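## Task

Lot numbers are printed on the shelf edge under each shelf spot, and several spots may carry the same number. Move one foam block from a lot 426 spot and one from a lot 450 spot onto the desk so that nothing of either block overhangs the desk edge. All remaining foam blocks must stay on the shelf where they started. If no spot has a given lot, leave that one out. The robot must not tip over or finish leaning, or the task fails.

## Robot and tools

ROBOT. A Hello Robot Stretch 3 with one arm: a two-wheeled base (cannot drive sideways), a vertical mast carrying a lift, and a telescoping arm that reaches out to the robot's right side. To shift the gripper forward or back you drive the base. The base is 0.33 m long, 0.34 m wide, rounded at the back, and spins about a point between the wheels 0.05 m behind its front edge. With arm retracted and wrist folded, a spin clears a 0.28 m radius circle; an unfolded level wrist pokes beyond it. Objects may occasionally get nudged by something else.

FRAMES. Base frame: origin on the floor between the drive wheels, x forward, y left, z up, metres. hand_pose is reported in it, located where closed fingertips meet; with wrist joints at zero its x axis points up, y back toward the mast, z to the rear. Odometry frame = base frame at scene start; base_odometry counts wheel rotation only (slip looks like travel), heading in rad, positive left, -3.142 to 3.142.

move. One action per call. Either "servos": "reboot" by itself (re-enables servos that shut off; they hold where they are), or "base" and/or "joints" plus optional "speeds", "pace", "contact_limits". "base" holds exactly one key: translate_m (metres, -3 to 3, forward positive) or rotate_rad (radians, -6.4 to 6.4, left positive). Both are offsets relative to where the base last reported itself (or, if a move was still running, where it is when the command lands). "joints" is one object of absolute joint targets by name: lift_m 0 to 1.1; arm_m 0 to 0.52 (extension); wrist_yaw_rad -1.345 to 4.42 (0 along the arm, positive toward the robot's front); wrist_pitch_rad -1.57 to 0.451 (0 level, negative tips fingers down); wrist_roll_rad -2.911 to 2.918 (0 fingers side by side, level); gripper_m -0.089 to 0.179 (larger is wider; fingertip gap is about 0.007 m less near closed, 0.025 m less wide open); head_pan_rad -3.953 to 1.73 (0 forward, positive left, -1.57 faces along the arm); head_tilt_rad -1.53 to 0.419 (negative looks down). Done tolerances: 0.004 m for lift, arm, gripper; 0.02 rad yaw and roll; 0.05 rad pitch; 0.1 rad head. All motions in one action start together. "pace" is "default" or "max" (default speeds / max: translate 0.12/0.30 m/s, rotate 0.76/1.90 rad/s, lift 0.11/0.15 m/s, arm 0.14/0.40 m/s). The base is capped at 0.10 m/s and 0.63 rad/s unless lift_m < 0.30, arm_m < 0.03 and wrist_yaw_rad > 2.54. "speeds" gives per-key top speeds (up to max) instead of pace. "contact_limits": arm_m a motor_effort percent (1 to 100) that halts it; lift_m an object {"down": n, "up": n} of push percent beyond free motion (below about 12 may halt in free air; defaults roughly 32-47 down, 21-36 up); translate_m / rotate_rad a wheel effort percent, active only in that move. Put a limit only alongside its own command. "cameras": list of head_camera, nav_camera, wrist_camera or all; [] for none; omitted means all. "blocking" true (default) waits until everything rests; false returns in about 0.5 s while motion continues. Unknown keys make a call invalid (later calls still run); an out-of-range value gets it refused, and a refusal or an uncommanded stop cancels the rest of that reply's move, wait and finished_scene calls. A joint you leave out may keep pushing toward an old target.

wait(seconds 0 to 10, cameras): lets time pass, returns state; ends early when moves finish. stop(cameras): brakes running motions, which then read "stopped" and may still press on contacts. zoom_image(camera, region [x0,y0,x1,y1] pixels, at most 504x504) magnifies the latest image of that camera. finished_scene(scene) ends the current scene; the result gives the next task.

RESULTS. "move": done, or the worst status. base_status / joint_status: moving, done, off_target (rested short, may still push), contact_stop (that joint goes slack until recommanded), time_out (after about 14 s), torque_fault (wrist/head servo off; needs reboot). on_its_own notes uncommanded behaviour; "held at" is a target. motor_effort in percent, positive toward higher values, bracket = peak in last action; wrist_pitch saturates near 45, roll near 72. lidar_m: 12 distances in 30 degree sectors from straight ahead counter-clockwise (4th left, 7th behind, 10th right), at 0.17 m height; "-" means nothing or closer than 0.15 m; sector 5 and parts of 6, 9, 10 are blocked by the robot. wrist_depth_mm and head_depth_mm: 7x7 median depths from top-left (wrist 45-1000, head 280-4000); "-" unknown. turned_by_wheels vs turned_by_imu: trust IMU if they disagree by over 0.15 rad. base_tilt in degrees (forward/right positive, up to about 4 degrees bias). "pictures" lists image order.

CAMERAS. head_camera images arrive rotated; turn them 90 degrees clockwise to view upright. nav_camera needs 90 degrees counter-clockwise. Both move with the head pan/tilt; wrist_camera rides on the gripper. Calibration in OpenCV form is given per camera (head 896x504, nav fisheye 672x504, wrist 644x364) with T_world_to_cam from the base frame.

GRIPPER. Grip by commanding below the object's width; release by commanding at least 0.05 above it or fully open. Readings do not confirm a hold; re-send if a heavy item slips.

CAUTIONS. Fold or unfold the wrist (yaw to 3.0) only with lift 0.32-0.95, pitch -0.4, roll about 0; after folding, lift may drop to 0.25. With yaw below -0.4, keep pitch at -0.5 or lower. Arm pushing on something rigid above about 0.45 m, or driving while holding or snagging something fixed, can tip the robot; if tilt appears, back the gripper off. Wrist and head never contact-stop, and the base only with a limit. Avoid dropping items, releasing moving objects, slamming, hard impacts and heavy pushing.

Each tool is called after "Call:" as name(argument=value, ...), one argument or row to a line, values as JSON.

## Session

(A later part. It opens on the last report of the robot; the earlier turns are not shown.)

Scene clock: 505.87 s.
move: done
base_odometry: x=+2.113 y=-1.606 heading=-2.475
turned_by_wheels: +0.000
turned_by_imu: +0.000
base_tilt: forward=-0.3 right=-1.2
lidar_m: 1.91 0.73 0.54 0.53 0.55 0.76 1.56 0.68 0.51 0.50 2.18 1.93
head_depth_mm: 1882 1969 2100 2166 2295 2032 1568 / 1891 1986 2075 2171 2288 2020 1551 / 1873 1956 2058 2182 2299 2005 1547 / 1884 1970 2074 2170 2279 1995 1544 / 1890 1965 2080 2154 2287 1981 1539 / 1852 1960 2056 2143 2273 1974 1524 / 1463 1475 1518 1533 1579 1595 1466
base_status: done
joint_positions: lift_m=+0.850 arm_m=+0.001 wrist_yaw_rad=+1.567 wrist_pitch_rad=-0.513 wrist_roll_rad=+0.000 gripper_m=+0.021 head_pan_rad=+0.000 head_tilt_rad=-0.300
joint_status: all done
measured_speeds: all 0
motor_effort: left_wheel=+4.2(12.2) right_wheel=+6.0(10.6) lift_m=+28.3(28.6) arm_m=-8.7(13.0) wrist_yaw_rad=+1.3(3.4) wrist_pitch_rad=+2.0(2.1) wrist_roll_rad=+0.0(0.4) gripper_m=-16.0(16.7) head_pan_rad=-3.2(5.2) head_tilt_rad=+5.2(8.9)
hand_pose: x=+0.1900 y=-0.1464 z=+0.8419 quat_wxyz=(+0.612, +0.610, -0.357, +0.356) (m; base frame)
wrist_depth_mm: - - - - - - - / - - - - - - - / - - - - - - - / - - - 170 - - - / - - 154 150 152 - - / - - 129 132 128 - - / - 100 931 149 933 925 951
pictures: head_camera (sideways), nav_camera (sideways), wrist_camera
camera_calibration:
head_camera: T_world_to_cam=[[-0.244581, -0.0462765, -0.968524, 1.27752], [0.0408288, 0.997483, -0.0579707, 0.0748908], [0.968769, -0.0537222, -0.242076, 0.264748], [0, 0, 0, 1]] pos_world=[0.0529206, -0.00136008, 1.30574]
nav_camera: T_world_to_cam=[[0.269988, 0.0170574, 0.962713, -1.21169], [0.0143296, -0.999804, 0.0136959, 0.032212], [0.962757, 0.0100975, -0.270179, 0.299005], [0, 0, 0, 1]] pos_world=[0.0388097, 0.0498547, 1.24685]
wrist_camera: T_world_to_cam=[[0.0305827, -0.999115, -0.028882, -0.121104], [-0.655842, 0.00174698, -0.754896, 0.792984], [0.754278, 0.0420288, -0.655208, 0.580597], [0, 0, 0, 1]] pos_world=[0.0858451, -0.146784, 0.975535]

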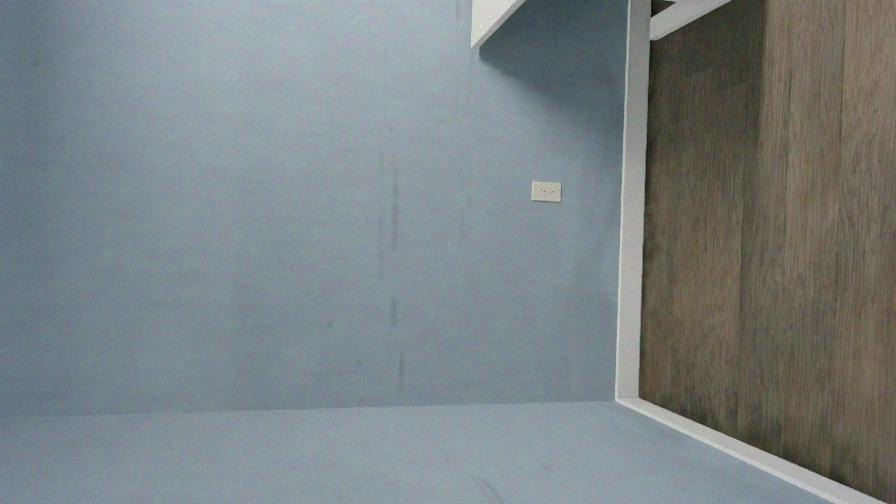

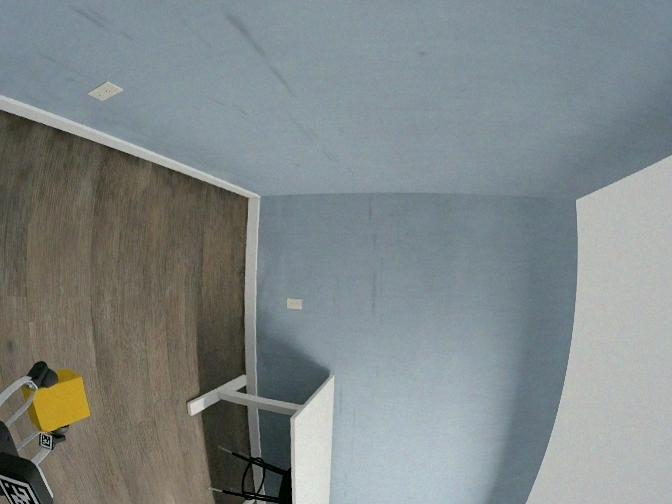

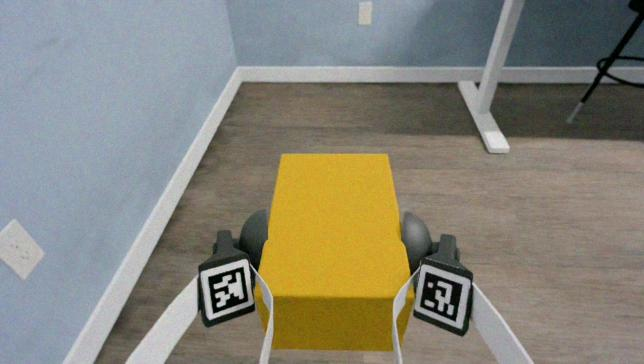

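Call:
move(
  base={"translate_m":0.94},
  cameras=[],
)

Call:
move(
  base={"rotate_rad":1.58},
  cameras=[],
)

Call:
move(
  base={"translate_m":-1.22},
  joints={"head_pan_rad":-1.57,"head_tilt_rad":-0.6},
)

Scene clock: 523.50 s.
move: done
base_odometry: x=+1.374 y=-2.187 heading=-2.476
turned_by_wheels: +0.000
turned_by_imu: +0.000
base_tilt: forward=-0.3 right=-1.1
lidar_m: 1.25 0.71 0.53 0.51 0.53 0.74 2.16 1.16 1.50 3.74 1.18 1.29
head_depth_mm: 1069 1117 1176 1232 1297 1367 1443 / 1066 1121 1170 1236 1297 1371 1449 / 1068 1119 1170 1236 1304 1381 1439 / 1068 1118 1170 1236 1300 1369 1440 / 1068 1120 1172 1236 1305 1380 1432 / 1073 1118 1180 1232 1297 1372 1431 / 1068 1112 1173 1234 1297 1378 1415
base_status: done
joint_positions: lift_m=+0.850 arm_m=+0.001 wrist_yaw_rad=+1.567 wrist_pitch_rad=-0.513 wrist_roll_rad=+0.000 gripper_m=+0.021 head_pan_rad=+0.000 head_tilt_rad=-0.300
joint_status: not commanded
measured_speeds: all 0
motor_effort: left_wheel=+3.6(10.4) right_wheel=+5.7(10.6) lift_m=+27.9(30.0) arm_m=-4.0(8.4) wrist_yaw_rad=+1.8(3.3) wrist_pitch_rad=+2.0(2.1) wrist_roll_rad=+0.1(0.5) gripper_m=-15.8(16.6) head_pan_rad=-3.2(3.8) head_tilt_rad=+2.6(5.5)
hand_pose: x=+0.1900 y=-0.1464 z=+0.8419 quat_wxyz=(+0.612, +0.610, -0.357, +0.356) (m; base frame)
wrist_depth_mm: - - - - - - - / - - - - - - - / - - - - - - - / - - - 170 - - - / - - 154 150 153 - - / - - 129 133 128 - - / - 100 933 149 932 923 929
pictures: none
No camera images: "cameras" was empty.

Scene clock: 527.13 s.
move: done
base_odometry: x=+1.374 y=-2.187 heading=-0.896
turned_by_wheels: +1.580
turned_by_imu: +1.555
base_tilt: forward=-0.2 right=-1.3
lidar_m: 0.51 0.53 0.73 2.10 1.31 1.49 3.74 1.18 1.30 1.25 0.71 0.53
head_depth_mm: 411 430 452 475 500 529 561 / 410 430 451 474 501 529 561 / 410 429 451 474 499 529 562 / 411 430 451 474 499 529 559 / 410 429 450 474 500 529 559 / 411 430 451 474 500 527 560 / 410 429 450 473 499 528 560
base_status: done
joint_positions: lift_m=+0.850 arm_m=+0.001 wrist_yaw_rad=+1.567 wrist_pitch_rad=-0.513 wrist_roll_rad=+0.000 gripper_m=+0.021 head_pan_rad=+0.000 head_tilt_rad=-0.300
joint_status: not commanded
measured_speeds: all 0
motor_effort: left_wheel=-8.0(13.3) right_wheel=+8.6(11.6) lift_m=+27.8(28.7) arm_m=-11.1(11.3) wrist_yaw_rad=+0.5(3.2) wrist_pitch_rad=+2.1(2.1) wrist_roll_rad=+0.0(0.4) gripper_m=-16.0(16.6) head_pan_rad=-2.6(3.8) head_tilt_rad=+2.8(3.7)
hand_pose: x=+0.1900 y=-0.1464 z=+0.8419 quat_wxyz=(+0.612, +0.610, -0.357, +0.356) (m; base frame)
wrist_depth_mm: - - - - - - - / - - - - - - - / - - - - - - - / - - - 170 - - - / 703 - 151 150 146 - - / - - 129 133 128 - - / 968 100 933 149 146 105 -
pictures: none
No camera images: "cameras" was empty.

Scene clock: 540.47 s.
move: done
base_odometry: x=+0.612 y=-1.234 heading=-0.896
turned_by_wheels: +0.000
turned_by_imu: -0.001
base_tilt: forward=-0.3 right=-1.2
lidar_m: 1.72 1.79 1.09 1.05 1.09 1.52 2.56 1.16 0.68 0.76 0.84 1.77
head_depth_mm: 1007 1109 1223 1132 842 673 1319 / 1008 1112 1232 1125 839 684 - / 1008 1108 1229 1115 828 682 296 / 1008 1114 1240 1098 820 676 1197 / 1013 1108 1235 1091 817 673 1223 / 1009 1112 1233 1082 811 688 1213 / 1016 1117 1233 1070 805 684 1183
base_status: done
joint_positions: lift_m=+0.850 arm_m=+0.001 wrist_yaw_rad=+1.567 wrist_pitch_rad=-0.513 wrist_roll_rad=+0.000 gripper_m=+0.021 head_pan_rad=-1.570 head_tilt_rad=-0.600
joint_status: all done
measured_speeds: all 0
motor_effort: left_wheel=-8.6(12.6) right_wheel=-2.0(12.3) lift_m=+25.8(28.2) arm_m=-1.2(12.8) wrist_yaw_rad=+1.7(3.9) wrist_pitch_rad=+2.1(2.1) wrist_roll_rad=-0.3(0.4) gripper_m=-16.3(16.6) head_pan_rad=+3.1(5.3) head_tilt_rad=+3.2(9.4)
hand_pose: x=+0.1900 y=-0.1464 z=+0.8419 quat_wxyz=(+0.612, +0.610, -0.357, +0.356) (m; base frame)
wrist_depth_mm: - - - - - - - / - - - - - - - / - - - - - - - / - - - 170 - - - / - - 155 150 152 - - / - - 129 133 129 - - / 976 109 932 149 916 919 967
pictures: head_camera (sideways), nav_camera (sideways), wrist_camera
camera_calibration:
head_camera: T_world_to_cam=[[-0.0467501, 0.519968, -0.852906, 1.12543], [0.997499, -0.0210139, -0.0674867, 0.0813543], [-0.0530138, -0.853927, -0.517685, 0.629597], [0, 0, 0, 1]] pos_world=[0.0048405, -0.0458489, 1.29131]
nav_camera: T_world_to_cam=[[0.0175178, -0.542579, 0.839822, -1.04979], [-0.999788, -0.018574, 0.00885454, 0.044798], [0.0107945, -0.8398, -0.542789, 0.659577], [0, 0, 0, 1]] pos_world=[0.0560587, -0.0148501, 1.23925]
wrist_camera: T_world_to_cam=[[0.0305827, -0.999115, -0.028882, -0.121104], [-0.655842, 0.00174698, -0.754896, 0.792984], [0.754278, 0.0420288, -0.655208, 0.580597], [0, 0, 0, 1]] pos_world=[0.0858451, -0.146784, 0.975535]

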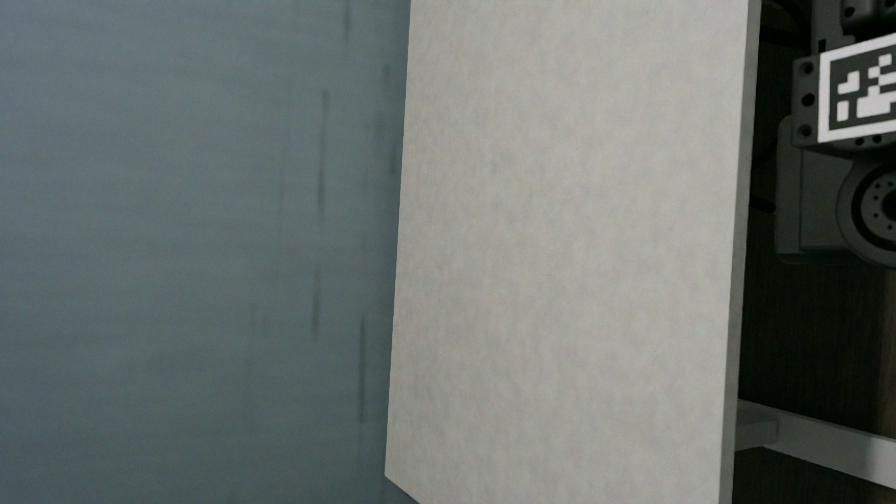

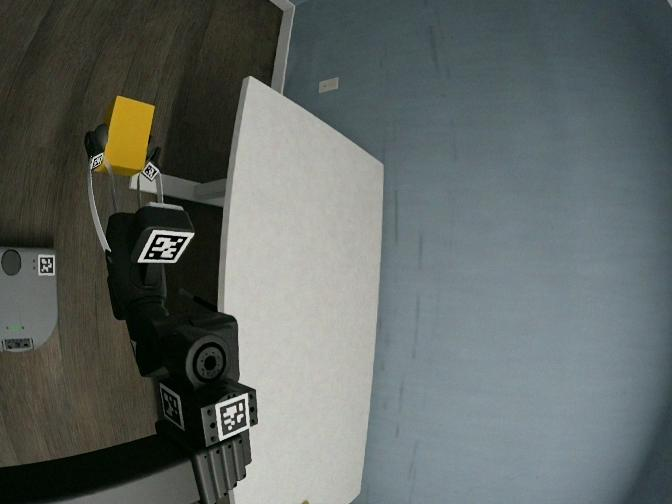

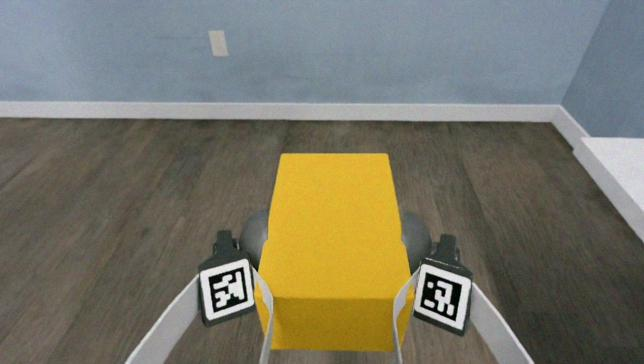

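Call:
move(
  joints={"wrist_yaw_rad":0},
  cameras=[],
)

Call:
move(
  joints={"arm_m":0.3},
  contact_limits={"arm_m":35},
  cameras=[],
)

Call:
move(
  joints={"lift_m":0.772},
  speeds={"lift_m":0.05},
  contact_limits={"lift_m":{"down":13}},
  cameras=["wrist_camera"],
)

Call:
move(
  joints={"lift_m":0.757},
  speeds={"lift_m":0.02},
  contact_limits={"lift_m":{"down":13}},
  cameras=[],
)

Call:
move(
  joints={"lift_m":0.749},
  speeds={"lift_m":0.02},
  contact_limits={"lift_m":{"down":13}},
  cameras=["wrist_camera"],
)

Scene clock: 553.27 s.
move: done
base_odometry: x=+0.612 y=-1.234 heading=-0.896
turned_by_wheels: +0.000
turned_by_imu: +0.000
base_tilt: forward=-0.3 right=-1.3
lidar_m: 1.72 1.79 1.09 1.05 1.09 1.51 2.56 1.16 0.68 0.77 0.84 1.77
head_depth_mm: 1008 1111 1234 1134 841 673 1311 / 1008 1103 1233 1127 837 686 - / 1009 1112 1234 1108 827 662 1204 / 1012 1114 1236 1100 821 500 312 / 1013 1112 1236 1087 818 671 1222 / 1012 1113 1237 1080 812 688 1221 / 1013 1115 1238 1069 806 686 1178
base_status: not commanded
joint_positions: lift_m=+0.850 arm_m=+0.001 wrist_yaw_rad=+0.003 wrist_pitch_rad=-0.513 wrist_roll_rad=+0.000 gripper_m=+0.021 head_pan_rad=-1.570 head_tilt_rad=-0.600
joint_status: all done
measured_speeds: all 0
motor_effort: left_wheel=-8.4(9.0) right_wheel=-1.7(3.6) lift_m=+25.4(25.7) arm_m=+2.9(2.9) wrist_yaw_rad=-2.2(5.4) wrist_pitch_rad=+2.1(2.1) wrist_roll_rad=-0.2(0.4) gripper_m=-16.2(16.6) head_pan_rad=+3.2(4.0) head_tilt_rad=+3.1(4.1)
hand_pose: x=-0.0209 y=-0.3569 z=+0.8419 quat_wxyz=(+0.684, +0.181, -0.683, -0.179) (m; base frame)
wrist_depth_mm: - - - - - - - / - - - - - - - / - - - - - - - / - - - 170 - - - / - - 151 150 146 - - / - - 129 133 128 120 - / 988 110 932 149 914 923 947
pictures: none
No camera images: "cameras" was empty.

Scene clock: 556.70 s.
move: done
base_odometry: x=+0.612 y=-1.234 heading=-0.896
turned_by_wheels: +0.000
turned_by_imu: +0.000
base_tilt: forward=-0.2 right=-1.1
lidar_m: 1.72 1.79 1.08 1.05 1.10 1.52 2.55 1.16 0.68 0.77 0.84 1.78
head_depth_mm: 1008 1113 1230 1132 376 288 - / 1013 1113 1228 473 359 647 1214 / 1008 1108 1235 460 483 681 1233 / 1010 1109 1239 999 741 676 1229 / 1010 1113 1237 1092 817 673 1223 / 1012 1109 1237 1078 811 689 1214 / 1018 1116 1233 1071 807 685 1185
base_status: not commanded
joint_positions: lift_m=+0.850 arm_m=+0.300 wrist_yaw_rad=+0.003 wrist_pitch_rad=-0.513 wrist_roll_rad=+0.000 gripper_m=+0.021 head_pan_rad=-1.570 head_tilt_rad=-0.600
joint_status: all done
measured_speeds: all 0
motor_effort: left_wheel=-8.6(9.0) right_wheel=-1.5(3.3) lift_m=+25.0(25.9) arm_m=+13.2(14.8) wrist_yaw_rad=-2.5(4.5) wrist_pitch_rad=+2.0(2.1) wrist_roll_rad=-0.1(0.3) gripper_m=-16.3(16.7) head_pan_rad=+3.6(4.0) head_tilt_rad=+3.4(4.2)
contact_limits: arm_m 35 (drawing in: default 31, maximum 55; extending or still: default 39, maximum 69)
hand_pose: x=-0.0209 y=-0.6563 z=+0.8419 quat_wxyz=(+0.684, +0.181, -0.683, -0.179) (m; base frame)
wrist_depth_mm: - - - - - - - / - - - - - - - / - - - - - - - / - - - 170 - - - / - - 151 150 145 - - / - - 129 133 128 - - / - 100 - 148 136 105 -
pictures: none
No camera images: "cameras" was empty.

Scene clock: 558.80 s.
move: done
base_odometry: x=+0.612 y=-1.234 heading=-0.896
turned_by_wheels: +0.000
turned_by_imu: +0.000
base_tilt: forward=-0.4 right=-1.3
lidar_m: 1.72 1.79 1.09 1.05 1.09 1.51 2.55 1.16 0.68 0.77 0.84 1.78
head_depth_mm: 1012 1113 1234 1136 841 651 309 / 1009 1109 1229 1123 465 359 1042 / 1006 1117 1227 1108 492 680 1237 / 1013 1114 1233 1101 517 674 1222 / 1012 1112 1234 1088 817 674 1220 / 1017 1117 1235 1082 811 690 1215 / 1017 1112 1243 1070 807 688 1177
base_status: not commanded
joint_positions: lift_m=+0.772 arm_m=+0.300 wrist_yaw_rad=+0.003 wrist_pitch_rad=-0.513 wrist_roll_rad=+0.000 gripper_m=+0.021 head_pan_rad=-1.570 head_tilt_rad=-0.600
joint_status: all done
measured_speeds: all 0
motor_effort: left_wheel=-8.6(9.2) right_wheel=-2.2(3.1) lift_m=+23.9(25.9) arm_m=+11.4(13.1) wrist_yaw_rad=-3.2(4.9) wrist_pitch_rad=+2.0(2.1) wrist_roll_rad=+0.0(0.3) gripper_m=-15.7(16.3) head_pan_rad=+3.2(3.9) head_tilt_rad=+3.2(3.9)
contact_limits: arm_m 35 (drawing in: default 31, maximum 55; extending or still: default 39, maximum 69); lift_m down 13 (down: maximum 72; up: maximum 65)
hand_pose: x=-0.0209 y=-0.6563 z=+0.7639 quat_wxyz=(+0.684, +0.181, -0.683, -0.179) (m; base frame)
wrist_depth_mm: - - - - - - - / - - - - - - - / - - - - - - - / - - - 170 - - - / - - 151 150 145 - - / - - 129 133 129 - - / - 100 - 148 136 105 -
pictures: wrist_camera
camera_calibration:
wrist_camera: T_world_to_cam=[[-0.998902, -0.036956, -0.0288081, -0.0165128], [-0.00249665, 0.655902, -0.754842, 1.03959], [0.0467912, -0.753941, -0.655274, 0.172877], [0, 0, 0, 1]] pos_world=[-0.0219883, -0.552143, 0.897535]

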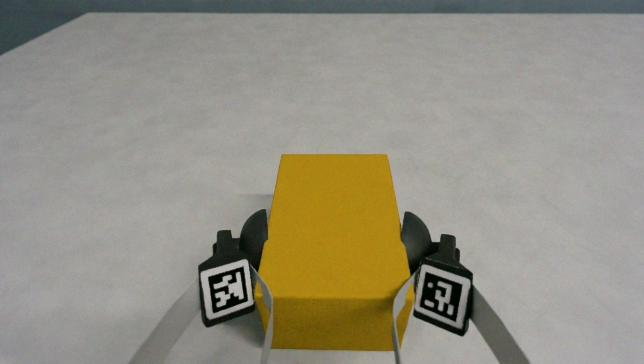

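Scene clock: 559.93 s.
move: done
base_odometry: x=+0.612 y=-1.234 heading=-0.896
turned_by_wheels: +0.000
turned_by_imu: +0.000
base_tilt: forward=-0.2 right=-1.3
lidar_m: 1.72 1.79 1.09 1.05 1.09 1.51 2.56 1.16 0.68 0.76 0.84 1.77
head_depth_mm: 1011 1108 1231 1134 843 668 316 / 1006 1109 1228 1119 506 370 326 / 1012 1114 1234 1114 499 665 1233 / 1014 1110 1230 1099 525 655 1234 / 1013 1109 1233 1092 815 674 1228 / 1016 1111 1241 1076 809 690 1220 / 1016 1112 1246 1073 805 685 1181
base_status: not commanded
joint_positions: lift_m=+0.757 arm_m=+0.300 wrist_yaw_rad=+0.003 wrist_pitch_rad=-0.513 wrist_roll_rad=+0.000 gripper_m=+0.021 head_pan_rad=-1.570 head_tilt_rad=-0.600
joint_status: all done
measured_speeds: all 0
motor_effort: left_wheel=-8.8(8.9) right_wheel=-2.5(3.0) lift_m=+23.0(26.5) arm_m=+9.5(11.3) wrist_yaw_rad=-3.8(4.3) wrist_pitch_rad=+2.0(2.1) wrist_roll_rad=-0.1(0.3) gripper_m=-15.8(16.3) head_pan_rad=+3.4(3.7) head_tilt_rad=+3.7(3.8)
contact_limits: arm_m 35 (drawing in: default 31, maximum 55; extending or still: default 39, maximum 69); lift_m down 13 (down: maximum 72; up: maximum 65)
hand_pose: x=-0.0209 y=-0.6563 z=+0.7489 quat_wxyz=(+0.684, +0.181, -0.683, -0.179) (m; base frame)
wrist_depth_mm: - - - - - - - / - - - - - - - / - - - - - - - / - - - 169 - - - / - - 150 150 146 - - / - - 129 133 128 - - / - 100 - 148 136 105 -
pictures: none
No camera images: "cameras" was empty.

Scene clock: 560.70 s.
move: done
base_odometry: x=+0.612 y=-1.234 heading=-0.896
turned_by_wheels: +0.000
turned_by_imu: +0.000
base_tilt: forward=-0.5 right=-1.3
lidar_m: 1.71 1.79 1.08 1.05 1.09 1.51 2.56 1.16 0.68 0.77 0.84 1.78
head_depth_mm: 1013 1113 1237 1139 842 672 324 / 1016 1112 1232 1132 783 372 331 / 1015 1118 1237 1119 506 664 1233 / 1014 1112 1230 1105 529 658 1233 / 1016 1113 1245 1098 820 675 1224 / 1019 1112 1241 1084 814 690 1223 / 1014 1118 1246 1076 806 685 1185
base_status: not commanded
joint_positions: lift_m=+0.749 arm_m=+0.300 wrist_yaw_rad=+0.002 wrist_pitch_rad=-0.492 wrist_roll_rad=+0.000 gripper_m=+0.021 head_pan_rad=-1.570 head_tilt_rad=-0.600
joint_status: all done
measured_speeds: all 0
motor_effort: left_wheel=-5.9(8.6) right_wheel=-2.6(3.1) lift_m=+17.6(24.8) arm_m=+9.6(10.8) wrist_yaw_rad=-2.1(4.0) wrist_pitch_rad=-1.9(2.3) wrist_roll_rad=-0.3(0.3) gripper_m=-16.2(16.3) head_pan_rad=+3.3(3.8) head_tilt_rad=+3.0(3.5)
contact_limits: arm_m 35 (drawing in: default 31, maximum 55; extending or still: default 39, maximum 69); lift_m down 13 (down: maximum 72; up: maximum 65)
hand_pose: x=-0.0211 y=-0.6594 z=+0.7453 quat_wxyz=(+0.686, +0.173, -0.685, -0.172) (m; base frame)
wrist_depth_mm: - - - - - - - / - - - - - - - / - - - - - - - / - - - 169 - - - / - - 150 149 145 - - / - - 129 133 127 - - / - 101 - 144 138 105 -
pictures: wrist_camera
camera_calibration:
wrist_camera: T_world_to_cam=[[-0.998935, -0.0365706, -0.0281196, -0.0176134], [-0.00178876, 0.639799, -0.76854, 1.02719], [0.0460968, -0.767671, -0.639184, 0.137331], [0, 0, 0, 1]] pos_world=[-0.0220878, -0.552415, 0.87672]

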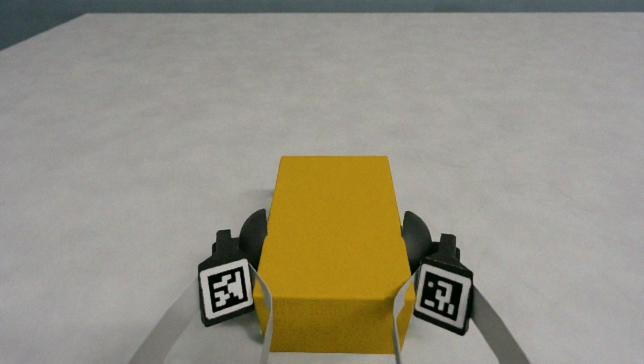

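Touching. Slightly lower and release.

Call:
move(
  joints={"lift_m":0.745},
  speeds={"lift_m":0.02},
  contact_limits={"lift_m":{"down":13}},
  cameras=[],
)

Call:
move(
  joints={"gripper_m":0.179},
  cameras=[],
)

Call:
move(
  joints={"lift_m":0.86},
  cameras=[],
)

Call:
move(
  joints={"arm_m":0.05,"head_pan_rad":-2.1},
  cameras=["nav_camera"],
)

Scene clock: 570.37 s.
move: done
base_odometry: x=+0.612 y=-1.234 heading=-0.896
turned_by_wheels: +0.000
turned_by_imu: +0.000
base_tilt: forward=-0.3 right=-1.4
lidar_m: 1.72 1.79 1.09 1.05 1.09 1.51 2.56 1.16 0.68 0.77 0.84 1.78
head_depth_mm: 1017 1109 1234 1143 845 691 328 / 1016 1113 1239 1126 810 386 335 / 1015 1112 1235 1122 508 649 1231 / 1017 1112 1231 1104 531 661 1229 / 1019 1112 1241 1097 821 696 1217 / 1023 1117 1246 1085 818 692 1215 / 1021 1121 1240 1081 813 689 1209
base_status: not commanded
joint_positions: lift_m=+0.745 arm_m=+0.300 wrist_yaw_rad=+0.002 wrist_pitch_rad=-0.481 wrist_roll_rad=+0.000 gripper_m=+0.021 head_pan_rad=-1.570 head_tilt_rad=-0.600
joint_status: all done
measured_speeds: all 0
motor_effort: left_wheel=-5.4(6.3) right_wheel=-2.6(3.0) lift_m=+12.9(16.6) arm_m=+6.8(8.0) wrist_yaw_rad=-2.4(2.7) wrist_pitch_rad=-4.0(4.3) wrist_roll_rad=-0.1(0.3) gripper_m=-15.8(16.5) head_pan_rad=+3.1(3.7) head_tilt_rad=+2.2(3.5)
contact_limits: arm_m 35 (drawing in: default 31, maximum 55; extending or still: default 39, maximum 69); lift_m down 13 (down: maximum 72; up: maximum 65)
hand_pose: x=-0.0211 y=-0.6609 z=+0.7437 quat_wxyz=(+0.687, +0.169, -0.686, -0.168) (m; base frame)
wrist_depth_mm: - - - - - - - / - - - - - - - / - - - - - - - / - - - 170 - - - / - - 150 149 146 - - / - - 129 133 126 - - / - 94 - 143 133 105 -
pictures: none
No camera images: "cameras" was empty.

Scene clock: 572.50 s.
move: done
base_odometry: x=+0.612 y=-1.234 heading=-0.896
turned_by_wheels: +0.000
turned_by_imu: +0.000
base_tilt: forward=-0.4 right=-1.3
lidar_m: 1.72 1.79 1.09 1.05 1.09 1.51 2.56 1.16 0.68 0.77 0.84 1.77
head_depth_mm: 1005 1106 1226 1139 841 670 328 / 1008 1107 1228 1124 807 387 336 / 1013 1115 1233 1116 507 645 1236 / 1011 1105 1232 1105 534 659 1227 / 1012 1111 1236 1097 793 673 1226 / 1017 1117 1240 1082 813 691 1228 / 1013 1112 1241 1073 805 685 1176
base_status: not commanded
joint_positions: lift_m=+0.745 arm_m=+0.300 wrist_yaw_rad=+0.001 wrist_pitch_rad=-0.510 wrist_roll_rad=+0.000 gripper_m=+0.179 head_pan_rad=-1.570 head_tilt_rad=-0.598
joint_status: all done
measured_speeds: all 0
motor_effort: left_wheel=-2.7(6.0) right_wheel=-1.7(3.2) lift_m=+25.9(26.2) arm_m=+5.3(7.5) wrist_yaw_rad=-2.1(4.2) wrist_pitch_rad=+1.5(4.0) wrist_roll_rad=+0.1(0.3) gripper_m=+0.7(83.2) head_pan_rad=+2.9(4.0) head_tilt_rad=+0.2(3.3)
contact_limits: arm_m 35 (drawing in: default 31, maximum 55; extending or still: default 39, maximum 69); lift_m down 13 (down: maximum 72; up: maximum 65)
hand_pose: x=-0.0213 y=-0.6568 z=+0.7375 quat_wxyz=(+0.685, +0.179, -0.684, -0.178) (m; base frame)
wrist_depth_mm: - - - - - - - / - - - - - - - / - - - - - - - / - - - 158 153 - - / - 143 - 135 134 - - / - 126 - 124 123 - - / - - - 142 - - 105
pictures: none
No camera images: "cameras" was empty.

Scene clock: 574.37 s.
move: done
base_odometry: x=+0.612 y=-1.234 heading=-0.896
turned_by_wheels: +0.000
turned_by_imu: +0.000
base_tilt: forward=-0.3 right=-1.1
lidar_m: 1.72 1.79 1.09 1.05 1.09 1.51 2.56 1.16 0.68 0.77 0.84 1.78
head_depth_mm: 1011 1109 1236 1139 309 - - / 1010 1108 1225 444 350 666 1238 / 1009 1108 1235 451 749 681 1234 / 1009 1109 1232 563 742 679 1223 / 1017 1118 1235 1098 821 673 1222 / 1011 1111 1232 1080 813 690 1218 / 1014 1115 1245 1075 807 686 1183
base_status: not commanded
joint_positions: lift_m=+0.860 arm_m=+0.300 wrist_yaw_rad=+0.001 wrist_pitch_rad=-0.511 wrist_roll_rad=+0.000 gripper_m=+0.179 head_pan_rad=-1.570 head_tilt_rad=-0.598
joint_status: all done
measured_speeds: all 0
motor_effort: left_wheel=-2.6(3.1) right_wheel=-1.7(2.3) lift_m=+27.7(31.3) arm_m=+3.3(5.7) wrist_yaw_rad=-1.1(2.6) wrist_pitch_rad=+1.6(1.8) wrist_roll_rad=+0.0(0.3) gripper_m=+0.8(1.2) head_pan_rad=+2.6(3.5) head_tilt_rad=-2.1(3.0)
contact_limits: arm_m 35 (drawing in: default 31, maximum 55; extending or still: default 39, maximum 69)
hand_pose: x=-0.0213 y=-0.6567 z=+0.8523 quat_wxyz=(+0.684, +0.179, -0.684, -0.179) (m; base frame)
wrist_depth_mm: - - - - - - - / - - - - - - - / - - - - - - - / - - - - - - - / - 143 - - - - - / - 126 - - - - - / - - - - - - 105
pictures: none
No camera images: "cameras" was empty.

Scene clock: 577.43 s.
move: done
base_odometry: x=+0.612 y=-1.234 heading=-0.896
turned_by_wheels: +0.000
turned_by_imu: +0.000
base_tilt: forward=-0.2 right=-1.2
lidar_m: 1.72 1.79 1.08 1.05 1.09 1.51 2.55 1.16 0.68 0.77 0.84 1.78
head_depth_mm: 1411 1587 1776 1085 942 1495 1246 / 1323 1477 1616 1118 866 1482 - / 1243 1381 1498 1114 832 1522 - / 1171 1294 1420 1101 822 - - / 1109 1219 1349 1092 820 - - / 1053 1149 1269 1080 813 - - / 1002 1093 1191 1067 807 334 -
base_status: not commanded
joint_positions: lift_m=+0.860 arm_m=+0.050 wrist_yaw_rad=+0.001 wrist_pitch_rad=-0.511 wrist_roll_rad=+0.000 gripper_m=+0.179 head_pan_rad=-2.101 head_tilt_rad=-0.600
joint_status: all done
measured_speeds: all 0
motor_effort: left_wheel=-2.8(3.2) right_wheel=-1.6(2.7) lift_m=+26.0(27.7) arm_m=-12.0(14.5) wrist_yaw_rad=-0.5(2.8) wrist_pitch_rad=+1.6(1.8) wrist_roll_rad=+0.1(0.3) gripper_m=+0.7(1.2) head_pan_rad=+2.9(4.9) head_tilt_rad=-5.1(5.7)
hand_pose: x=-0.0213 y=-0.4067 z=+0.8523 quat_wxyz=(+0.684, +0.179, -0.684, -0.179) (m; base frame)
wrist_depth_mm: - - - - - - - / - - - - - - - / - - - - - - - / - - - - - - - / - 143 - - - - - / - 126 - - - - - / 953 964 970 946 930 - 105
pictures: nav_camera (sideways)
camera_calibration:
nav_camera: T_world_to_cam=[[-0.259623, -0.476538, 0.839945, -1.04828], [-0.871462, 0.490384, 0.0088523, 0.0439986], [-0.416114, -0.729682, -0.5426, 0.661898], [0, 0, 0, 1]] pos_world=[0.0416105, -0.0381475, 1.23925]

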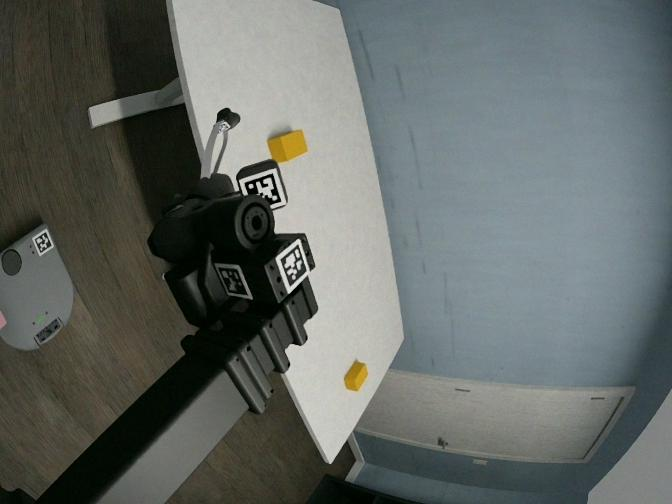

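Both on desk.

Call:
finished_scene(
  scene=3,
)

The scene is finished: the task was done.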